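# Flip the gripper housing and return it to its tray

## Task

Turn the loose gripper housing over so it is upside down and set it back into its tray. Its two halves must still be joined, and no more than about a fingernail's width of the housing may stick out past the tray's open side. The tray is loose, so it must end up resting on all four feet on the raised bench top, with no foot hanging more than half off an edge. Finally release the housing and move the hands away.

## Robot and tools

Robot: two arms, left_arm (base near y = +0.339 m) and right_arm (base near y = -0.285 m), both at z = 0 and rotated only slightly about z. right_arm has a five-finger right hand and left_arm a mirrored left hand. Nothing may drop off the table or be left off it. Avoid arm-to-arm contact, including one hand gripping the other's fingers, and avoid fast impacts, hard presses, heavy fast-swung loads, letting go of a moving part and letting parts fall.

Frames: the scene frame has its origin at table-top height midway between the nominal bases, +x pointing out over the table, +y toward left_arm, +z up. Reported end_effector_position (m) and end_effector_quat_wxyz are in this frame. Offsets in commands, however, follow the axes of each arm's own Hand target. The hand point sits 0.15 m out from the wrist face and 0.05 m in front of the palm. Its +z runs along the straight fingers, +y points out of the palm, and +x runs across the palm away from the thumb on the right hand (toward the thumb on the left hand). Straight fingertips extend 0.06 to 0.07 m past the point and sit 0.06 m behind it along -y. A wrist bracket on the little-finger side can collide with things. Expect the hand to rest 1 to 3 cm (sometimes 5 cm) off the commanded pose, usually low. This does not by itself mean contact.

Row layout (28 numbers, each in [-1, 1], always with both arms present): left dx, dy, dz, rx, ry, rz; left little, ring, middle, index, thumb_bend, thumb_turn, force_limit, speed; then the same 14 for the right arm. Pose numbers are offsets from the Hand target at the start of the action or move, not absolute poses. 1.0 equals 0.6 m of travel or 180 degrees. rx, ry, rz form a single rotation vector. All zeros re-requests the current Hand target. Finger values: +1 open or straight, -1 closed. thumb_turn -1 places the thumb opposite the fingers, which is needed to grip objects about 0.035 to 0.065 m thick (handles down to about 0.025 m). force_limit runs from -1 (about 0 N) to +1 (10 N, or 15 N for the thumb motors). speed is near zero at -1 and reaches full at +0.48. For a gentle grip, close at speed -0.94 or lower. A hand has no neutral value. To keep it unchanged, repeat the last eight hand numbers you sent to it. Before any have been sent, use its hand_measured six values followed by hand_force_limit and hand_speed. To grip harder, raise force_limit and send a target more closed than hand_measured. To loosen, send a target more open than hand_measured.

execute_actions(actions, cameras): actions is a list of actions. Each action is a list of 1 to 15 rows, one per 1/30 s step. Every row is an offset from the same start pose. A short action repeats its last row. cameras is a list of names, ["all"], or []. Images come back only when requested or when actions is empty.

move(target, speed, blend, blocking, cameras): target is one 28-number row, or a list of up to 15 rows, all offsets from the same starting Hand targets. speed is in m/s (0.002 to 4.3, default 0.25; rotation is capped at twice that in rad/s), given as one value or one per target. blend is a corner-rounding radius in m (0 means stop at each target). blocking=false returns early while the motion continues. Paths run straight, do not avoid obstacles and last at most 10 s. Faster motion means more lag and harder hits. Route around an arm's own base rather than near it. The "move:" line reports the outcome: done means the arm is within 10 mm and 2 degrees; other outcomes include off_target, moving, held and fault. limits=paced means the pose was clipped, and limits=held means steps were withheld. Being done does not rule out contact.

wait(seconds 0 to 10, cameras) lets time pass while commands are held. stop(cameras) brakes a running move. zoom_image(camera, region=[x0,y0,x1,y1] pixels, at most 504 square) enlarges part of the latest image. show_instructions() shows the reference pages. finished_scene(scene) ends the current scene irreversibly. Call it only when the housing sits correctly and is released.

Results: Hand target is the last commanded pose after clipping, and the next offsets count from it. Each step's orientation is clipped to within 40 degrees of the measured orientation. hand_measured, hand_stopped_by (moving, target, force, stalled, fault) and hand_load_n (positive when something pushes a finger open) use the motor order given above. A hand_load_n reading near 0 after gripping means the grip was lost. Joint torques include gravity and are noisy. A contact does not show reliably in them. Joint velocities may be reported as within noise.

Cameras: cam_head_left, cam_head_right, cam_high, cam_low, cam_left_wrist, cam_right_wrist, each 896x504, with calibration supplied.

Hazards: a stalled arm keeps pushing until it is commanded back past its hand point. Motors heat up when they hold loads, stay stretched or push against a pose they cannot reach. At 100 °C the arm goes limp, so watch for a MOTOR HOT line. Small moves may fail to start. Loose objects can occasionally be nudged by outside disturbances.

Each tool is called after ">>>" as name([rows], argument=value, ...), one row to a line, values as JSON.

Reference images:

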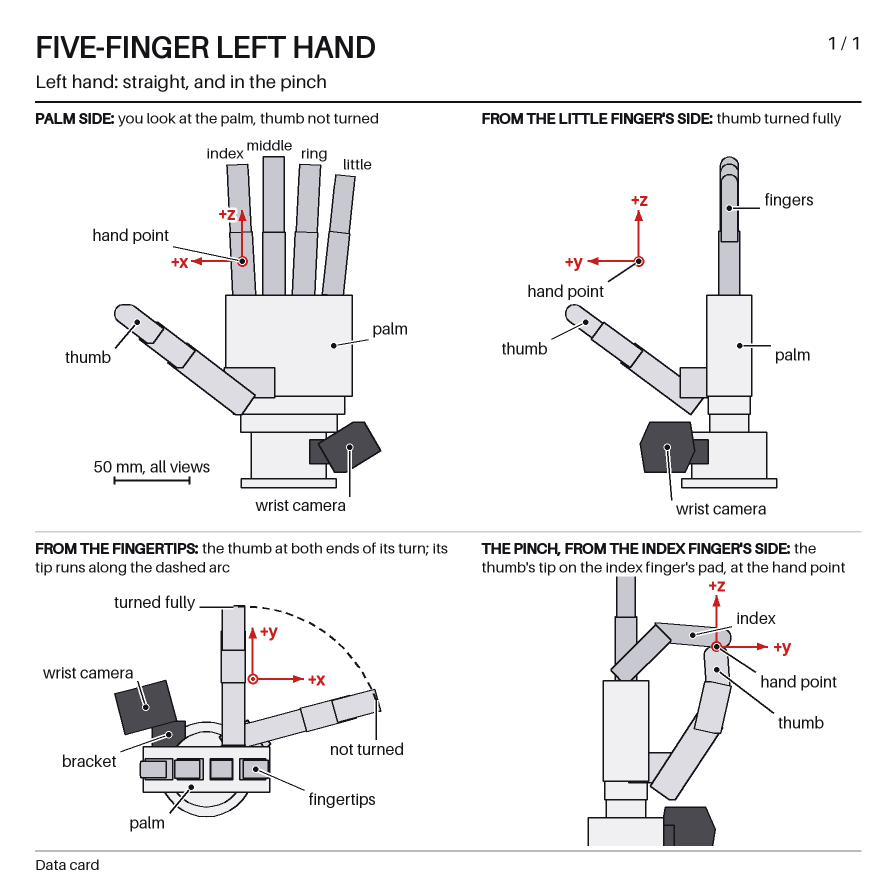

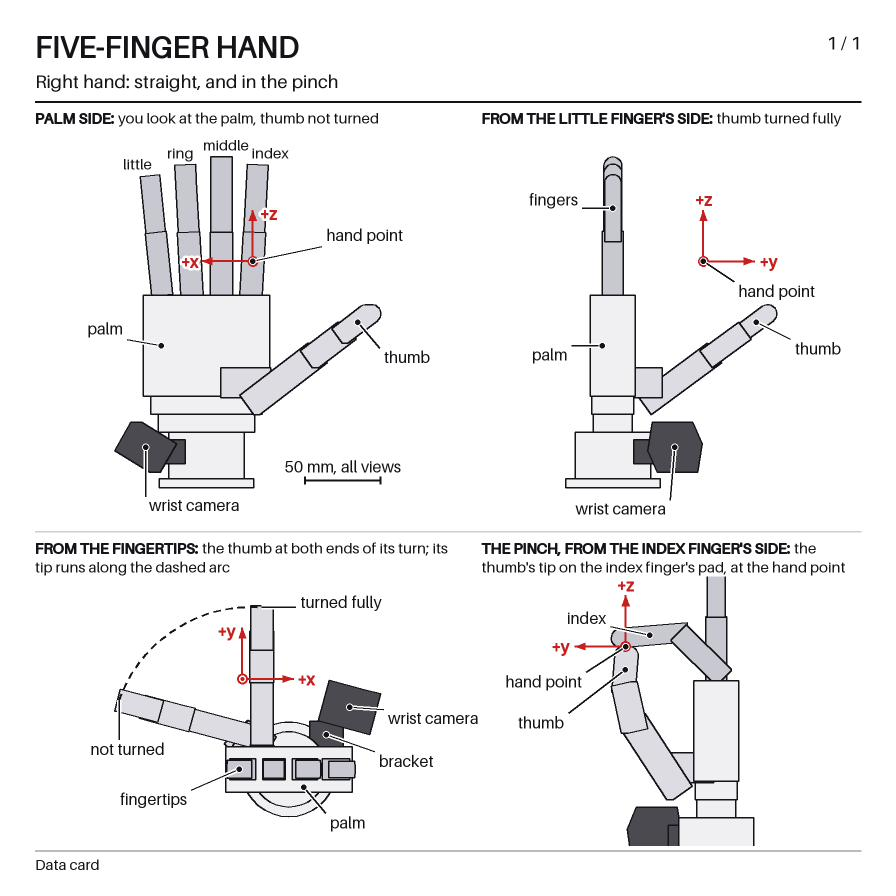

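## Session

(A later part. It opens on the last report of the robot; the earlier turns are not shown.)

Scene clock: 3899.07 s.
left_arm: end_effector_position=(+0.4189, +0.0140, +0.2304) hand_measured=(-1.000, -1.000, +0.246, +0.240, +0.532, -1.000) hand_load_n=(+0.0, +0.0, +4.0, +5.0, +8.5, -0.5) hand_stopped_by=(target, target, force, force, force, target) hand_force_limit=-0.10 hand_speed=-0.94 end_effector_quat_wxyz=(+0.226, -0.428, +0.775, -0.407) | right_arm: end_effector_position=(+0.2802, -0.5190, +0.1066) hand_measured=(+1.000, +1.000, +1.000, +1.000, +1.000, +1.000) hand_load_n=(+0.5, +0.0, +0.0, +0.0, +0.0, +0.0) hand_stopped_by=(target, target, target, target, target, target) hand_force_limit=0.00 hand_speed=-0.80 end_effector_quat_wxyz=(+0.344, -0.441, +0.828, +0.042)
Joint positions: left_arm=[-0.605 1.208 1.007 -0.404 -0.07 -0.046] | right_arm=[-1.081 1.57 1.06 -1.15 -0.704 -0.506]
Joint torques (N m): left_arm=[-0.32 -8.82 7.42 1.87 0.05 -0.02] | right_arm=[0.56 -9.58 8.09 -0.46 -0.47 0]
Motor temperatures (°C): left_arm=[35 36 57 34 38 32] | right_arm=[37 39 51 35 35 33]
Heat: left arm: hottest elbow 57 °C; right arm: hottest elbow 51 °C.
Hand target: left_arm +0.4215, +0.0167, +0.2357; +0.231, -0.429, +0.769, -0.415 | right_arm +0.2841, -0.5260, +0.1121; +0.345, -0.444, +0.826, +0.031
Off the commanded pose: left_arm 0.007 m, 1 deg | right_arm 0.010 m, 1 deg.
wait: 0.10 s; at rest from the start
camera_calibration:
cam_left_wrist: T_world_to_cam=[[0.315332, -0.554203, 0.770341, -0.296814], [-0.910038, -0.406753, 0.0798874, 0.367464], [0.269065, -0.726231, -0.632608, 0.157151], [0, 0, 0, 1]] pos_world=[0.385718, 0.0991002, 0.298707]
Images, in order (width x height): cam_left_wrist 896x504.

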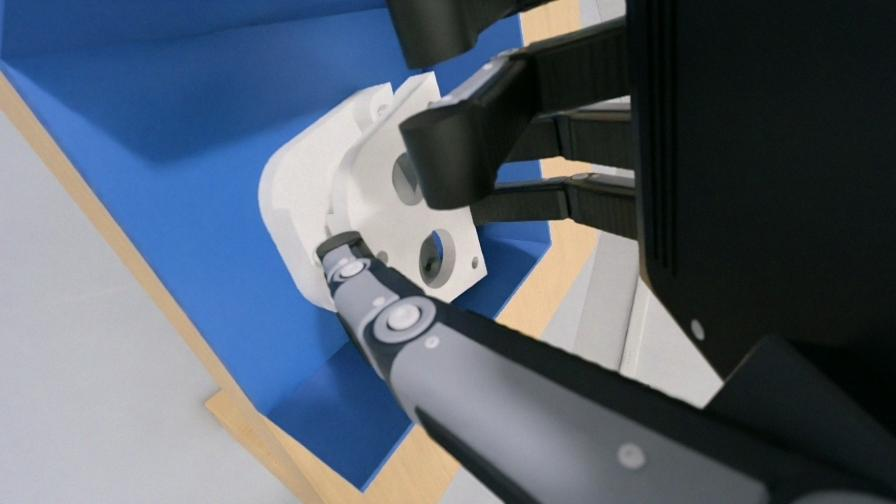

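>>> move(target=[-0.0018, 0.0102, 0.0088, 0, 0.01162, 0.00765, -1, -1, 0.21, 0.21, 0.40, -1, -0.1, -0.94, 0, 0, 0, 0, 0, 0, 1, 1, 1, 1, 1, 1, 0, -0.8], speed=0.03, cameras=["cam_left_wrist"])

>>> zoom_image(camera="cam_left_wrist", region=[340, 60, 440, 130])

>>> zoom_image(camera="cam_left_wrist", region=[410, 220, 460, 300])

Scene clock: 3937.43 s.
left_arm: end_effector_position=(+0.4203, +0.0142, +0.2293) hand_measured=(-1.000, -1.000, +0.246, +0.240, +0.532, -1.000) hand_load_n=(+0.5, +0.0, +4.0, +5.0, +8.5, -0.5) hand_stopped_by=(target, target, force, force, force, target) hand_force_limit=-0.10 hand_speed=-0.94 end_effector_quat_wxyz=(+0.217, -0.415, +0.778, -0.418) | right_arm: end_effector_position=(+0.2802, -0.5190, +0.1066) hand_measured=(+1.000, +1.000, +1.000, +1.000, +1.000, +1.000) hand_load_n=(+0.0, +0.0, +0.0, +0.0, +0.0, +0.0) hand_stopped_by=(target, target, target, target, target, target) hand_force_limit=0.00 hand_speed=-0.80 end_effector_quat_wxyz=(+0.344, -0.441, +0.828, +0.042)
Joint positions: left_arm=[-0.587 1.208 0.996 -0.379 -0.021 -0.024] | right_arm=[-1.081 1.57 1.06 -1.15 -0.704 -0.506]
Joint torques (N m): left_arm=[-0.44 -8 7.25 1.89 0.17 0.1] | right_arm=[0.56 -9.58 8.08 -0.46 -0.47 0]
Motor temperatures (°C): left_arm=[35 36 56 34 38 32] | right_arm=[37 39 51 35 35 33]
Heat: left arm: hottest elbow 56 °C; right arm: hottest elbow 51 °C.
Hand target: left_arm +0.4230, +0.0170, +0.2278; +0.222, -0.412, +0.778, -0.420 | right_arm +0.2841, -0.5260, +0.1121; +0.345, -0.444, +0.826, +0.031
Off the commanded pose: left_arm 0.004 m, 1 deg | right_arm 0.010 m, 1 deg.
move: done
camera_calibration:
cam_left_wrist: T_world_to_cam=[[0.291826, -0.552854, 0.780506, -0.288701], [-0.924095, -0.373489, 0.0809605, 0.374171], [0.246752, -0.744888, -0.619883, 0.162881], [0, 0, 0, 1]] pos_world=[0.389829, 0.101468, 0.296007]
Images, in order (width x height): cam_left_wrist 896x504.

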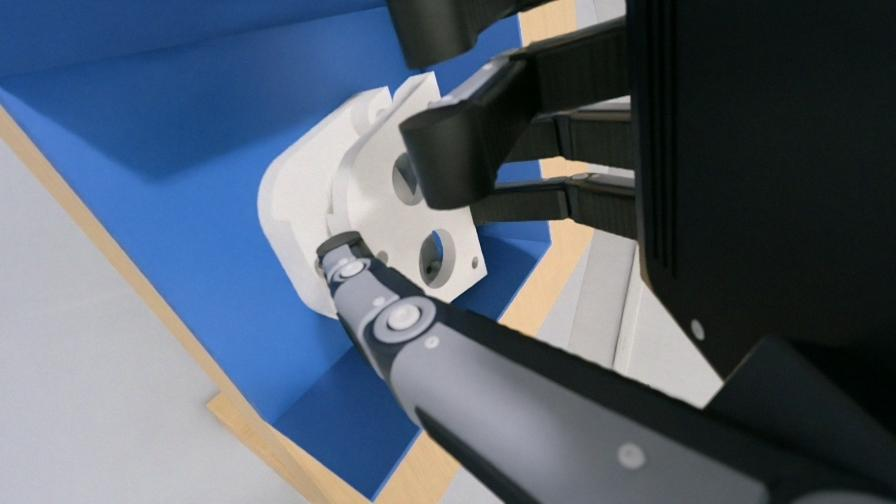

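Scaled by 5.040 from the camera's 896x504 image, which has a finer 1280x720 frame.

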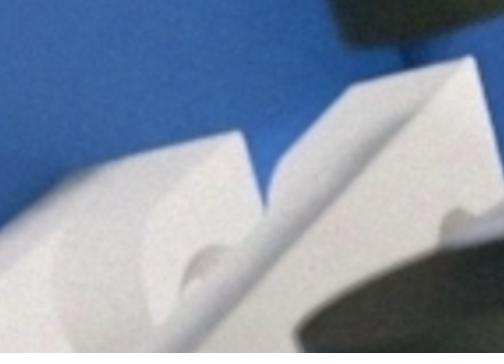

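Scaled by 6.300 from the camera's 896x504 image, which has a finer 1280x720 frame.

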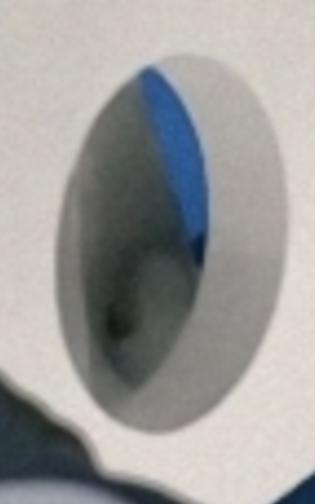

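>>> move(target=[0.0001, 0.01165, 0.00963, 0, 0.00325, 0.00214, -1, -1, 0.21, 0.21, 0.40, -1, -0.1, -0.94, 0, 0, 0, 0, 0, 0, 1, 1, 1, 1, 1, 1, 0, -0.8], speed=0.03, cameras=["cam_left_wrist"])

>>> zoom_image(camera="cam_left_wrist", region=[340, 60, 440, 130])

>>> zoom_image(camera="cam_left_wrist", region=[410, 220, 460, 300])

Scene clock: 3966.77 s.
left_arm: end_effector_position=(+0.4206, +0.0138, +0.2253) hand_measured=(-1.000, -1.000, +0.246, +0.240, +0.532, -1.000) hand_load_n=(+0.5, +0.5, +4.5, +5.0, +8.5, -0.5) hand_stopped_by=(target, target, force, force, force, target) hand_force_limit=-0.10 hand_speed=-0.94 end_effector_quat_wxyz=(+0.217, -0.409, +0.779, -0.423) | right_arm: end_effector_position=(+0.2802, -0.5190, +0.1066) hand_measured=(+1.000, +1.000, +1.000, +1.000, +1.000, +1.000) hand_load_n=(+0.0, +0.0, +0.0, +0.0, +0.0, +0.0) hand_stopped_by=(target, target, target, target, target, target) hand_force_limit=0.00 hand_speed=-0.80 end_effector_quat_wxyz=(+0.344, -0.441, +0.828, +0.042)
Joint positions: left_arm=[-0.584 1.208 0.98 -0.352 -0.007 -0.015] | right_arm=[-1.081 1.57 1.06 -1.15 -0.704 -0.506]
Joint torques (N m): left_arm=[-0.26 -7.12 7.19 1.85 0.18 0.09] | right_arm=[0.56 -9.64 8.08 -0.46 -0.47 0]
Motor temperatures (°C): left_arm=[35 36 55 34 38 32] | right_arm=[37 39 51 35 35 33]
Heat: left arm: hottest elbow 55 °C; right arm: hottest elbow 51 °C.
Hand target: left_arm +0.4237, +0.0164, +0.2187; +0.219, -0.407, +0.780, -0.421 | right_arm +0.2841, -0.5260, +0.1121; +0.345, -0.444, +0.826, +0.031
Off the commanded pose: left_arm 0.008 m, 0 deg | right_arm 0.010 m, 1 deg.
move: done
camera_calibration:
cam_left_wrist: T_world_to_cam=[[0.278387, -0.551403, 0.78642, -0.281678], [-0.929312, -0.361493, 0.0755068, 0.377854], [0.242651, -0.75185, -0.61306, 0.160379], [0, 0, 0, 1]] pos_world=[0.390643, 0.101855, 0.291309]
Images, in order (width x height): cam_left_wrist 896x504.

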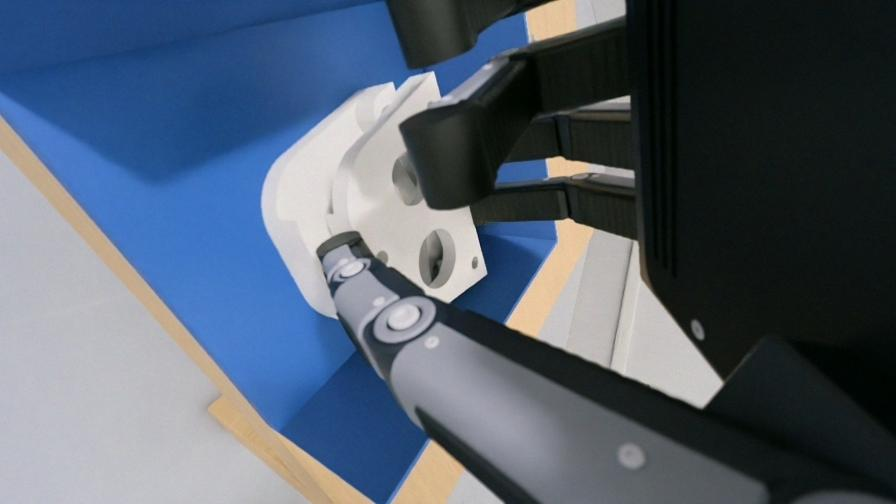

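Scaled by 5.040 from the camera's 896x504 image, which has a finer 1280x720 frame.

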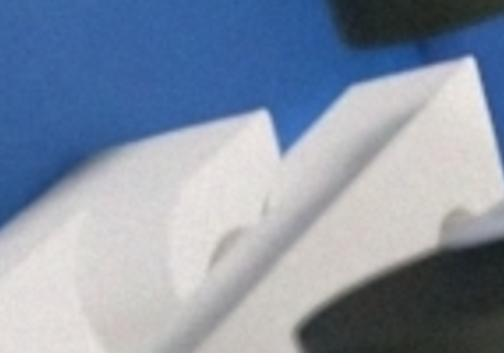

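Scaled by 6.300 from the camera's 896x504 image, which has a finer 1280x720 frame.

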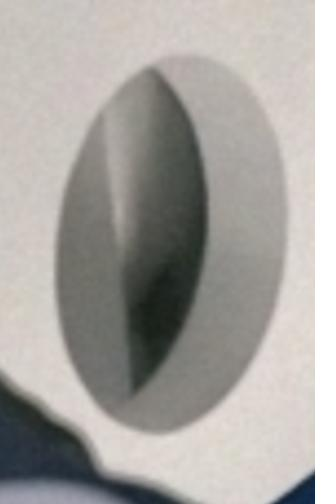

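>>> move(target=[0.0002, 0.0116, 0.0066, 0, 0, 0, -1, -1, 0.21, 0.21, 0.40, -1, -0.1, -0.94, 0, 0, 0, 0, 0, 0, 1, 1, 1, 1, 1, 1, 0, -0.8], speed=0.03, cameras=["cam_left_wrist"])

>>> zoom_image(camera="cam_left_wrist", region=[340, 60, 440, 130])

>>> zoom_image(camera="cam_left_wrist", region=[250, 80, 400, 320])

Scene clock: 3988.17 s.
left_arm: end_effector_position=(+0.4220, +0.0128, +0.2236) hand_measured=(-1.000, -1.000, +0.246, +0.240, +0.532, -1.000) hand_load_n=(+0.0, +0.0, +5.0, +3.5, +8.0, +0.0) hand_stopped_by=(target, target, force, force, force, target) hand_force_limit=-0.10 hand_speed=-0.94 end_effector_quat_wxyz=(+0.220, -0.407, +0.776, -0.429) | right_arm: end_effector_position=(+0.2802, -0.5190, +0.1066) hand_measured=(+1.000, +1.000, +1.000, +1.000, +1.000, +1.000) hand_load_n=(+0.0, +0.0, +0.0, -0.5, +0.0, +0.0) hand_stopped_by=(target, target, target, target, target, target) hand_force_limit=0.00 hand_speed=-0.80 end_effector_quat_wxyz=(+0.344, -0.441, +0.828, +0.042)
Joint positions: left_arm=[-0.584 1.208 0.968 -0.325 -0.007 -0.015] | right_arm=[-1.081 1.57 1.06 -1.15 -0.704 -0.506]
Joint torques (N m): left_arm=[-0.32 -6.89 6.76 1.72 0.17 0.1] | right_arm=[0.56 -9.64 8.08 -0.47 -0.47 0]
Heat: left arm: hottest elbow 54 °C; right arm: hottest elbow 51 °C.
Hand target: left_arm +0.4233, +0.0166, +0.2108; +0.219, -0.407, +0.780, -0.421 | right_arm +0.2841, -0.5260, +0.1121; +0.345, -0.444, +0.826, +0.031
Off the commanded pose: left_arm 0.013 m, 1 deg | right_arm 0.010 m, 1 deg.
move: off_target (left_arm)
camera_calibration:
cam_left_wrist: T_world_to_cam=[[0.268818, -0.544986, 0.794183, -0.279], [-0.930263, -0.360651, 0.0673916, 0.381089], [0.249696, -0.756915, -0.60393, 0.153191], [0, 0, 0, 1]] pos_world=[0.391262, 0.101342, 0.288411]
Images, in order (width x height): cam_left_wrist 896x504.

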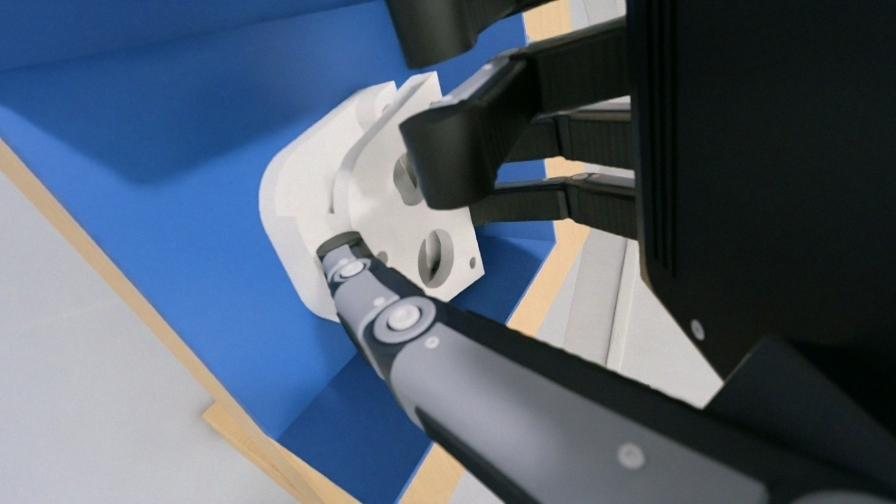

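Scaled by 5.040 from the camera's 896x504 image, which has a finer 1280x720 frame.

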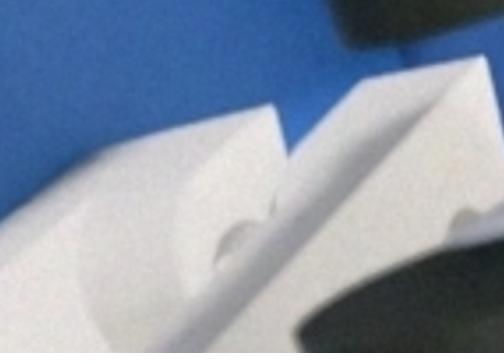

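Scaled by 2.100 from the camera's 896x504 image, which has a finer 1280x720 frame.

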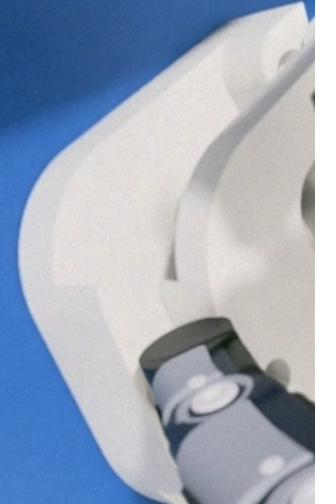

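>>> move(target=[0.0008, -0.0804, -0.033, 0.024, 0, 0, -1, -1, 0.21, 0.21, 0.40, -1, -0.1, -0.94, 0, 0, 0, 0, 0, 0, 1, 1, 1, 1, 1, 1, 0, -0.8], speed=0.1, cameras=["cam_left_wrist", "cam_head_left"])

>>> zoom_image(camera="cam_left_wrist", region=[240, 60, 500, 310])

>>> zoom_image(camera="cam_head_left", region=[436, 186, 492, 240])

Scene clock: 4166.17 s.
left_arm: end_effector_position=(+0.4195, +0.0146, +0.2278) hand_measured=(-1.000, -1.000, +0.246, +0.240, +0.532, -1.000) hand_load_n=(+0.0, +0.0, +5.0, +3.5, +8.0, +0.0) hand_stopped_by=(target, target, force, force, force, target) hand_force_limit=-0.10 hand_speed=-0.94 end_effector_quat_wxyz=(+0.220, -0.407, +0.775, -0.430) | right_arm: end_effector_position=(+0.2802, -0.5190, +0.1066) hand_measured=(+1.000, +1.000, +1.000, +1.000, +1.000, +1.000) hand_load_n=(+0.5, +0.0, +0.0, +0.0, +0.0, +0.0) hand_stopped_by=(target, target, target, target, target, target) hand_force_limit=0.00 hand_speed=-0.80 end_effector_quat_wxyz=(+0.344, -0.441, +0.828, +0.042)
Joint positions: left_arm=[-0.584 1.196 0.968 -0.335 -0.007 -0.015] | right_arm=[-1.081 1.57 1.06 -1.15 -0.704 -0.506]
Joint torques (N m): left_arm=[-0.38 -8.7 11.4 1.02 0.09 0.1] | right_arm=[0.62 -9.58 8.08 -0.47 -0.47 0]
Heat: left arm: hottest elbow 53 °C; right arm: hottest elbow 51 °C.
Hand target: left_arm +0.4312, +0.0105, +0.2620; +0.234, -0.398, +0.764, -0.450 | right_arm +0.2841, -0.5260, +0.1121; +0.345, -0.444, +0.826, +0.031
Off the commanded pose: left_arm 0.036 m, 3 deg | right_arm 0.010 m, 1 deg.
move: off_target (left_arm)
camera_calibration:
cam_left_wrist: T_world_to_cam=[[0.267145, -0.543773, 0.795578, -0.280328], [-0.930389, -0.360592, 0.0659506, 0.379553], [0.251017, -0.757816, -0.602251, 0.15678], [0, 0, 0, 1]] pos_world=[0.388666, 0.103239, 0.292412]
Images, in order (width x height): cam_head_left 896x504, cam_left_wrist 896x504.

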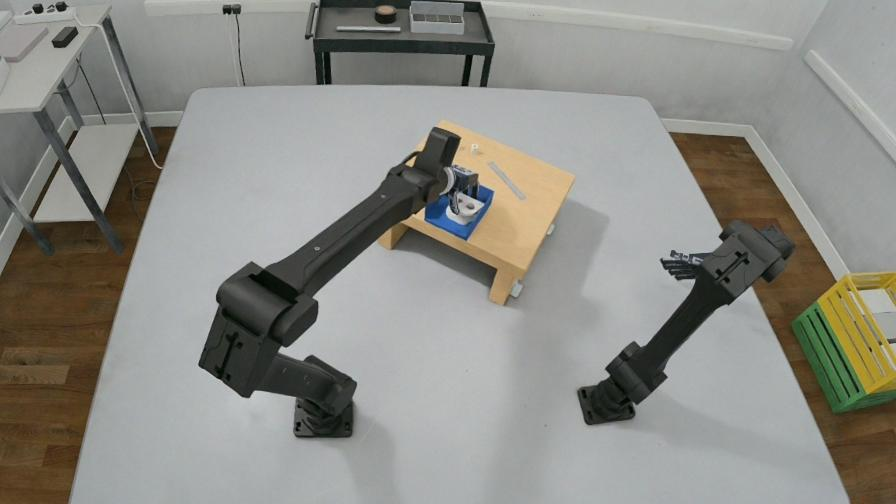

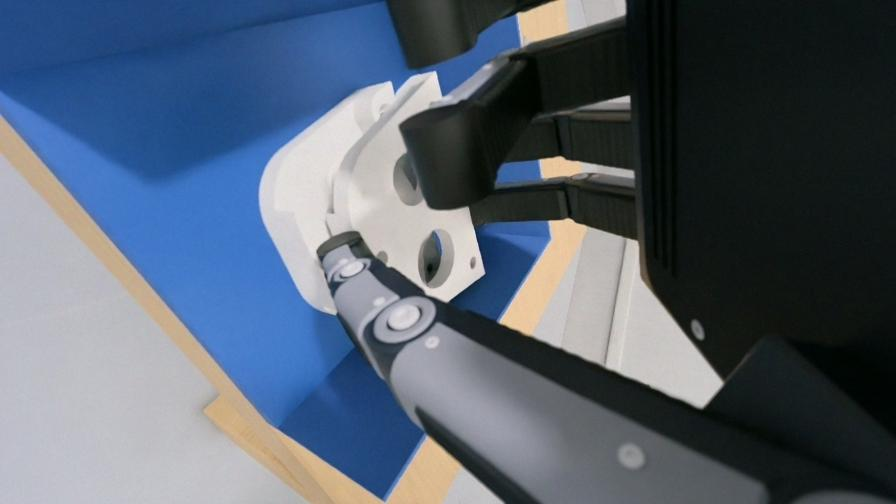

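Scaled by 1.938 from the camera's 896x504 image, which has a finer 1280x720 frame.

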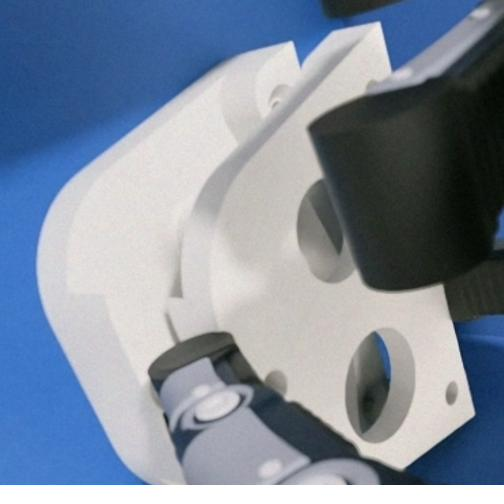

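Scaled by 9.000 from the camera's 896x504 image, which has a finer 1280x720 frame.

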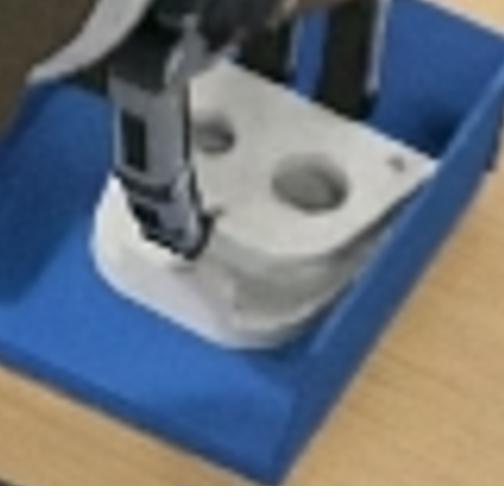

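>>> execute_actions(actions=[], cameras=["cam_head_left", "cam_head_right", "cam_left_wrist", "cam_low"])

Scene clock: 4215.40 s.
left_arm: end_effector_position=(+0.4195, +0.0146, +0.2278) hand_measured=(-1.000, -1.000, +0.246, +0.240, +0.532, -1.000) hand_load_n=(+0.0, +0.0, +5.0, +3.5, +8.0, +0.0) hand_stopped_by=(target, target, force, force, force, target) hand_force_limit=-0.10 hand_speed=-0.94 end_effector_quat_wxyz=(+0.220, -0.407, +0.775, -0.430) | right_arm: end_effector_position=(+0.2802, -0.5190, +0.1066) hand_measured=(+1.000, +1.000, +1.000, +1.000, +1.000, +1.000) hand_load_n=(+0.0, +0.0, +0.0, +0.0, +0.0, +0.0) hand_stopped_by=(target, target, target, target, target, target) hand_force_limit=0.00 hand_speed=-0.80 end_effector_quat_wxyz=(+0.344, -0.441, +0.828, +0.042)
Joint positions: left_arm=[-0.584 1.196 0.968 -0.335 -0.007 -0.015] | right_arm=[-1.081 1.57 1.06 -1.15 -0.704 -0.506]
Joint velocities: within noise
Joint torques (N m): left_arm=[-0.44 -8.76 11.4 1.05 0.1 0.1] | right_arm=[0.5 -9.64 8.08 -0.47 -0.47 0]
Motor temperatures (°C): left_arm=[35 36 60 34 38 32] | right_arm=[37 39 51 35 35 33]
Heat: left arm: hottest elbow 60 °C; right arm: hottest elbow 51 °C.
Hand target: left_arm +0.4312, +0.0105, +0.2620; +0.234, -0.398, +0.764, -0.450 | right_arm +0.2841, -0.5260, +0.1121; +0.345, -0.444, +0.826, +0.031
Off the commanded pose: left_arm 0.036 m, 3 deg | right_arm 0.010 m, 1 deg.
camera_calibration:
cam_left_wrist: T_world_to_cam=[[0.267145, -0.543773, 0.795578, -0.280328], [-0.930389, -0.360592, 0.0659506, 0.379553], [0.251017, -0.757816, -0.602251, 0.15678], [0, 0, 0, 1]] pos_world=[0.388666, 0.103239, 0.292412]
Images, in order (width x height): cam_head_left 896x504, cam_head_right 896x504, cam_low 896x504, cam_left_wrist 896x504.

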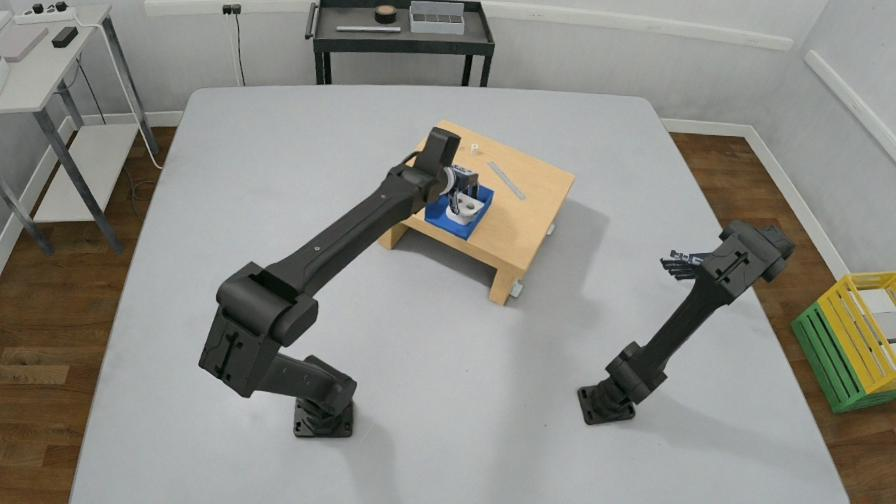

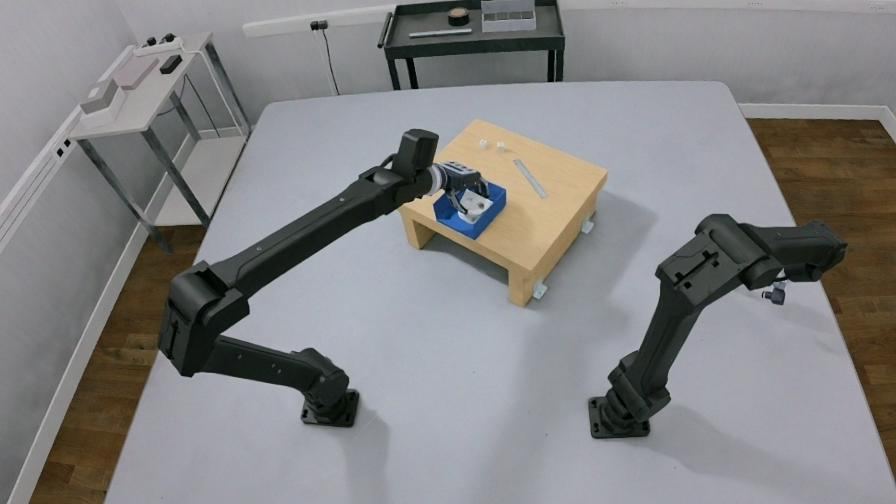

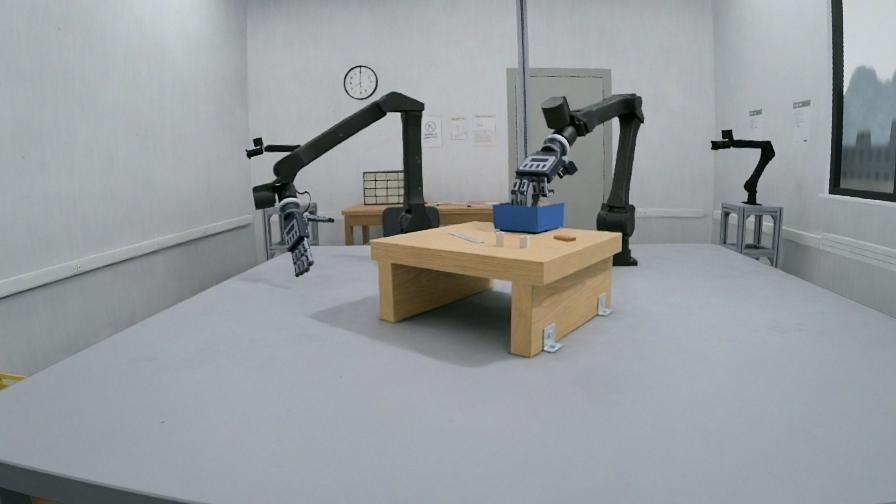

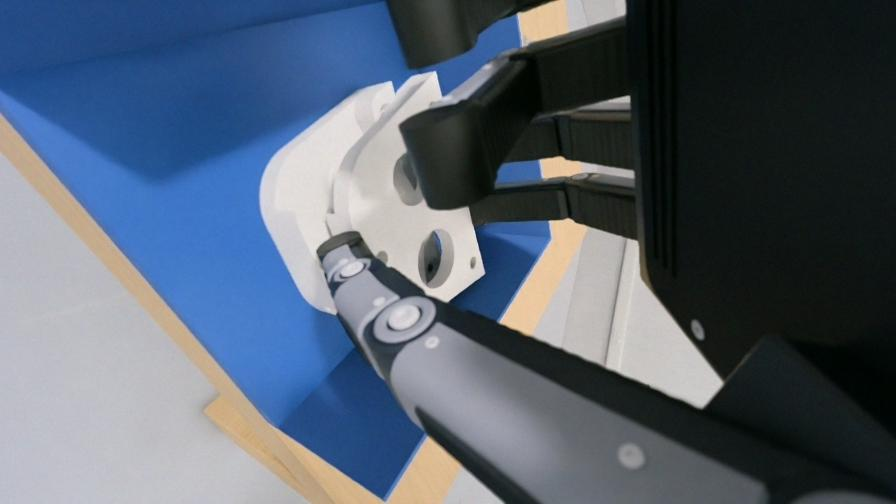

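>>> move(target=[0.00303, 0.03243, -0.01725, -0.0472, 0, 0, -1, -1, 0.21, 0.21, 0.40, -1, -0.1, -0.94, 0, 0, 0, 0, 0, 0, 1, 1, 1, 1, 1, 1, 0, -0.8], speed=0.05, cameras=["cam_head_left", "cam_left_wrist"])

Scene clock: 4269.83 s.
left_arm: end_effector_position=(+0.4014, +0.0276, +0.2278) hand_measured=(-1.000, -1.000, +0.246, +0.240, +0.532, -1.000) hand_load_n=(+0.0, +0.0, +5.0, +4.0, +7.5, +0.0) hand_stopped_by=(target, target, force, force, force, target) hand_force_limit=-0.10 hand_speed=-0.94 end_effector_quat_wxyz=(+0.196, -0.420, +0.800, -0.382) | right_arm: end_effector_position=(+0.2802, -0.5190, +0.1066) hand_measured=(+1.000, +1.000, +1.000, +1.000, +1.000, +1.000) hand_load_n=(+0.0, +0.0, +0.0, +0.0, +0.0, +0.0) hand_stopped_by=(target, target, target, target, target, target) hand_force_limit=0.00 hand_speed=-0.80 end_effector_quat_wxyz=(+0.344, -0.441, +0.828, +0.042)
Joint positions: left_arm=[-0.584 1.19 1.023 -0.516 -0.007 -0.015] | right_arm=[-1.081 1.57 1.06 -1.15 -0.704 -0.506]
Joint torques (N m): left_arm=[-0.73 -6.12 11.89 0.81 0 0.06] | right_arm=[0.56 -9.58 8.09 -0.47 -0.47 0]
Motor temperatures (°C): left_arm=[35 36 62 34 38 32] | right_arm=[37 39 51 35 35 33]
Heat: left arm: hottest elbow 62 °C; right arm: hottest elbow 51 °C.
Hand target: left_arm +0.4150, +0.0196, +0.2500; +0.204, -0.415, +0.795, -0.393 | right_arm +0.2841, -0.5260, +0.1121; +0.345, -0.444, +0.826, +0.031
Off the commanded pose: left_arm 0.027 m, 2 deg | right_arm 0.010 m, 1 deg.
move: off_target (left_arm)
camera_calibration:
cam_left_wrist: T_world_to_cam=[[0.341651, -0.5973, 0.725609, -0.280892], [-0.920748, -0.367504, 0.131013, 0.348904], [0.18841, -0.712863, -0.67552, 0.211828], [0, 0, 0, 1]] pos_world=[0.377309, 0.111451, 0.3012]
Images, in order (width x height): cam_head_left 896x504, cam_left_wrist 896x504.

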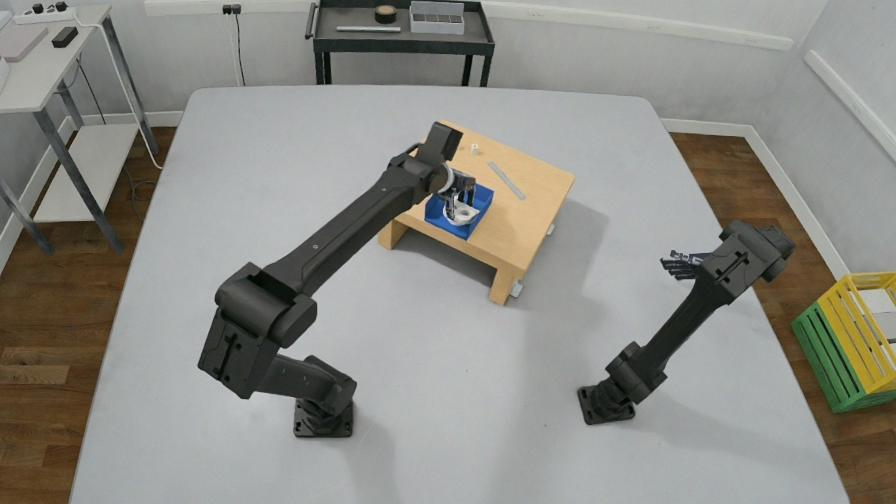

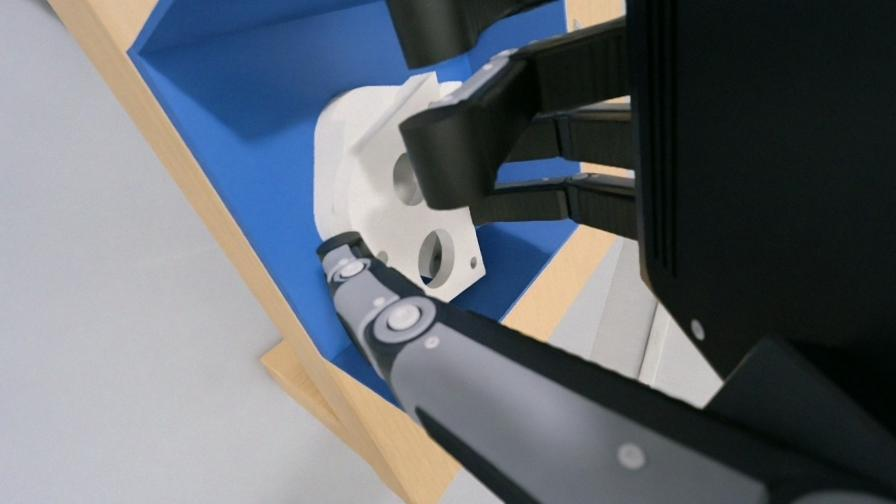

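>>> zoom_image(camera="cam_left_wrist", region=[300, 60, 500, 320])

>>> zoom_image(camera="cam_head_left", region=[436, 186, 492, 240])

Scaled by 1.938 from the camera's 896x504 image, which has a finer 1280x720 frame.

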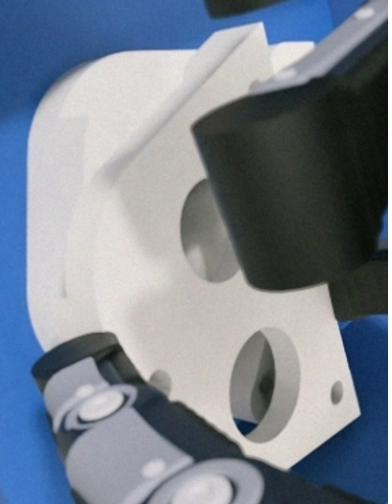

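Scaled by 9.000 from the camera's 896x504 image, which has a finer 1280x720 frame.

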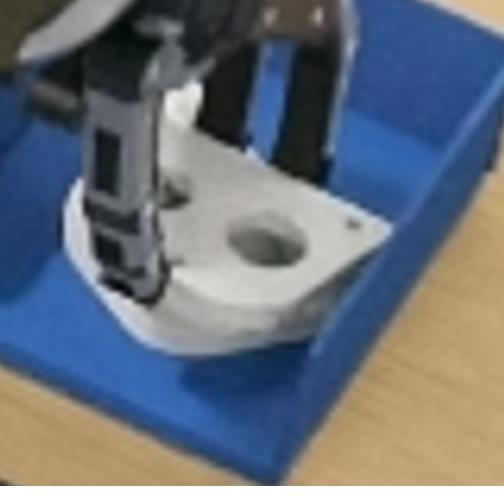

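>>> zoom_image(camera="cam_left_wrist", region=[400, 50, 500, 120])

Scaled by 5.040 from the camera's 896x504 image, which has a finer 1280x720 frame.

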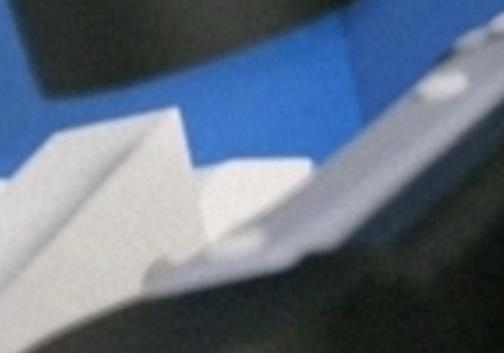

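>>> execute_actions(actions=[], cameras=["cam_head_right", "cam_high"])

>>> zoom_image(camera="cam_head_right", region=[446, 180, 510, 238])

>>> zoom_image(camera="cam_high", region=[320, 180, 440, 280])

Scene clock: 4343.07 s.
left_arm: end_effector_position=(+0.4014, +0.0276, +0.2278) hand_measured=(-1.000, -1.000, +0.246, +0.240, +0.532, -1.000) hand_load_n=(+0.0, +0.0, +5.0, +3.5, +7.5, +0.0) hand_stopped_by=(target, target, force, force, force, target) hand_force_limit=-0.10 hand_speed=-0.94 end_effector_quat_wxyz=(+0.196, -0.420, +0.800, -0.382) | right_arm: end_effector_position=(+0.2802, -0.5190, +0.1066) hand_measured=(+1.000, +1.000, +1.000, +1.000, +1.000, +1.000) hand_load_n=(+0.0, +0.0, +0.0, +0.0, +0.0, +0.0) hand_stopped_by=(target, target, target, target, target, target) hand_force_limit=0.00 hand_speed=-0.80 end_effector_quat_wxyz=(+0.344, -0.441, +0.828, +0.042)
Joint positions: left_arm=[-0.584 1.19 1.023 -0.516 -0.007 -0.015] | right_arm=[-1.081 1.57 1.06 -1.15 -0.704 -0.506]
Joint velocities: within noise
Joint torques (N m): left_arm=[-0.67 -6.24 11.95 0.75 0 0.06] | right_arm=[0.56 -9.64 8.08 -0.46 -0.47 0.01]
Motor temperatures (°C): left_arm=[35 36 64 34 38 32] | right_arm=[37 39 51 35 35 33]
Heat: left arm: hottest elbow 64 °C; right arm: hottest elbow 51 °C.
Hand target: left_arm +0.4150, +0.0196, +0.2500; +0.204, -0.415, +0.795, -0.393 | right_arm +0.2841, -0.5260, +0.1121; +0.345, -0.444, +0.826, +0.031
Off the commanded pose: left_arm 0.027 m, 2 deg | right_arm 0.010 m, 1 deg.
Images, in order (width x height): cam_head_right 896x504, cam_high 896x504.

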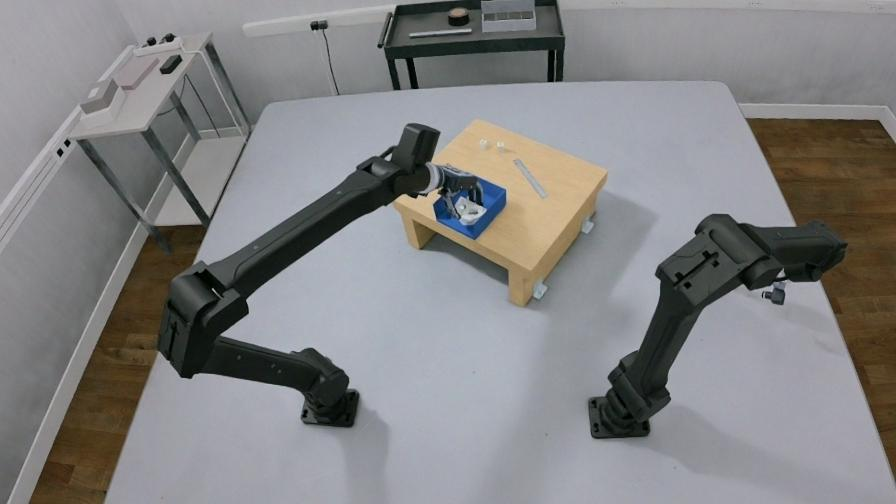

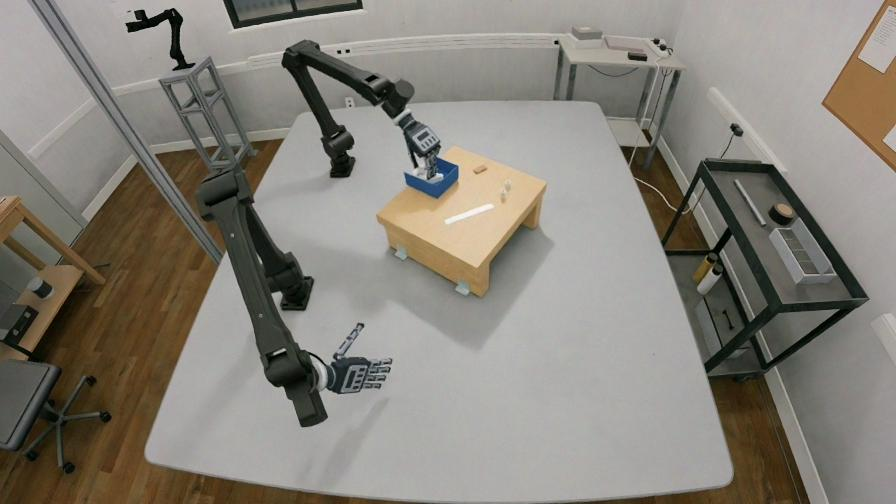

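Scaled by 7.875 from the camera's 896x504 image, which has a finer 1280x720 frame.

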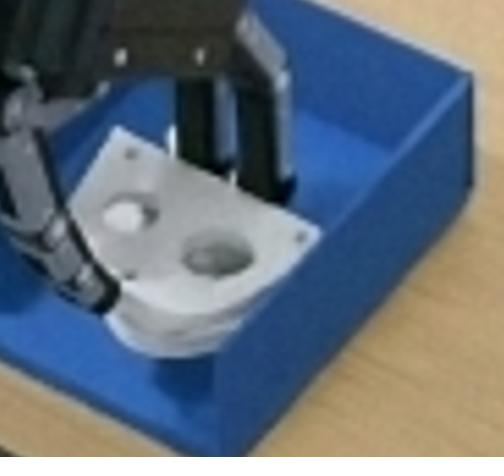

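Scaled by 4.200 from the camera's 896x504 image, which has a finer 1280x720 frame.

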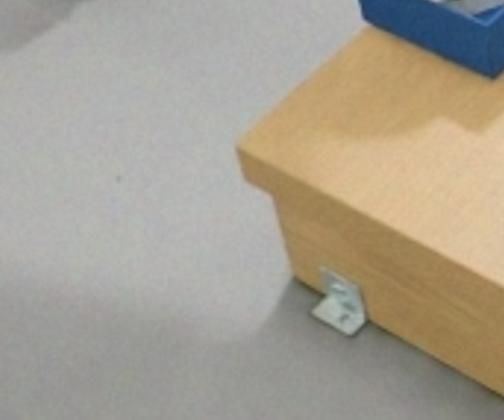

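>>> zoom_image(camera="cam_high", region=[395, 145, 470, 205])

>>> zoom_image(camera="cam_head_right", region=[450, 192, 490, 230])

Scaled by 6.720 from the camera's 896x504 image, which has a finer 1280x720 frame.

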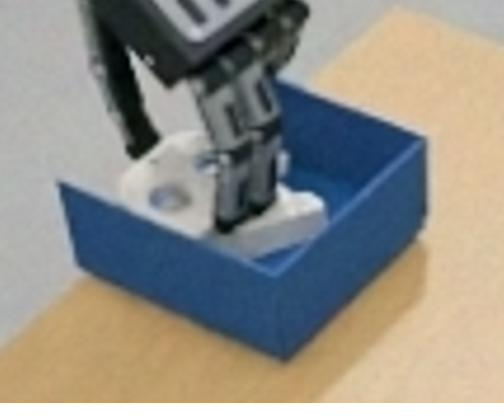

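Scaled by 12.600 from the camera's 896x504 image, which has a finer 1280x720 frame.

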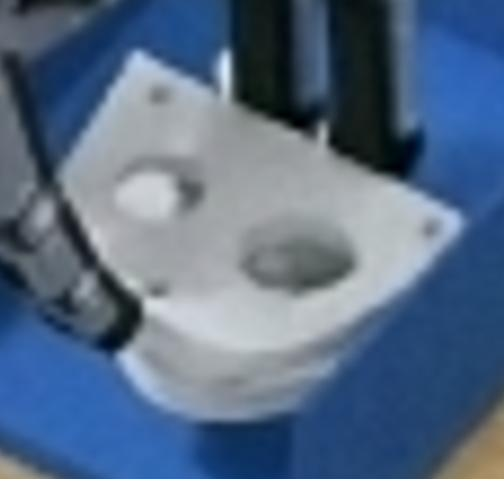

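>>> zoom_image(camera="cam_high", region=[410, 160, 450, 190])

>>> zoom_image(camera="cam_head_right", region=[455, 192, 475, 212])

Scaled by 12.600 from the camera's 896x504 image, which has a finer 1280x720 frame.

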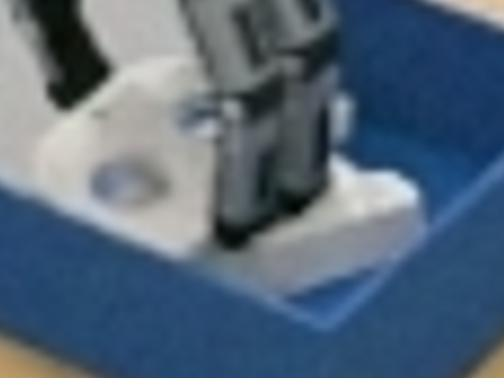

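Scaled by 25.200 from the camera's 896x504 image, which has a finer 1280x720 frame.

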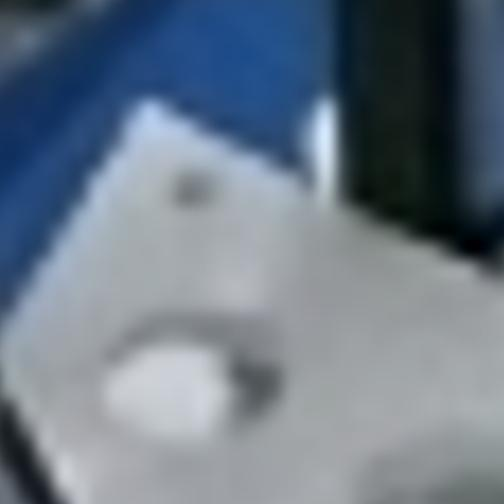

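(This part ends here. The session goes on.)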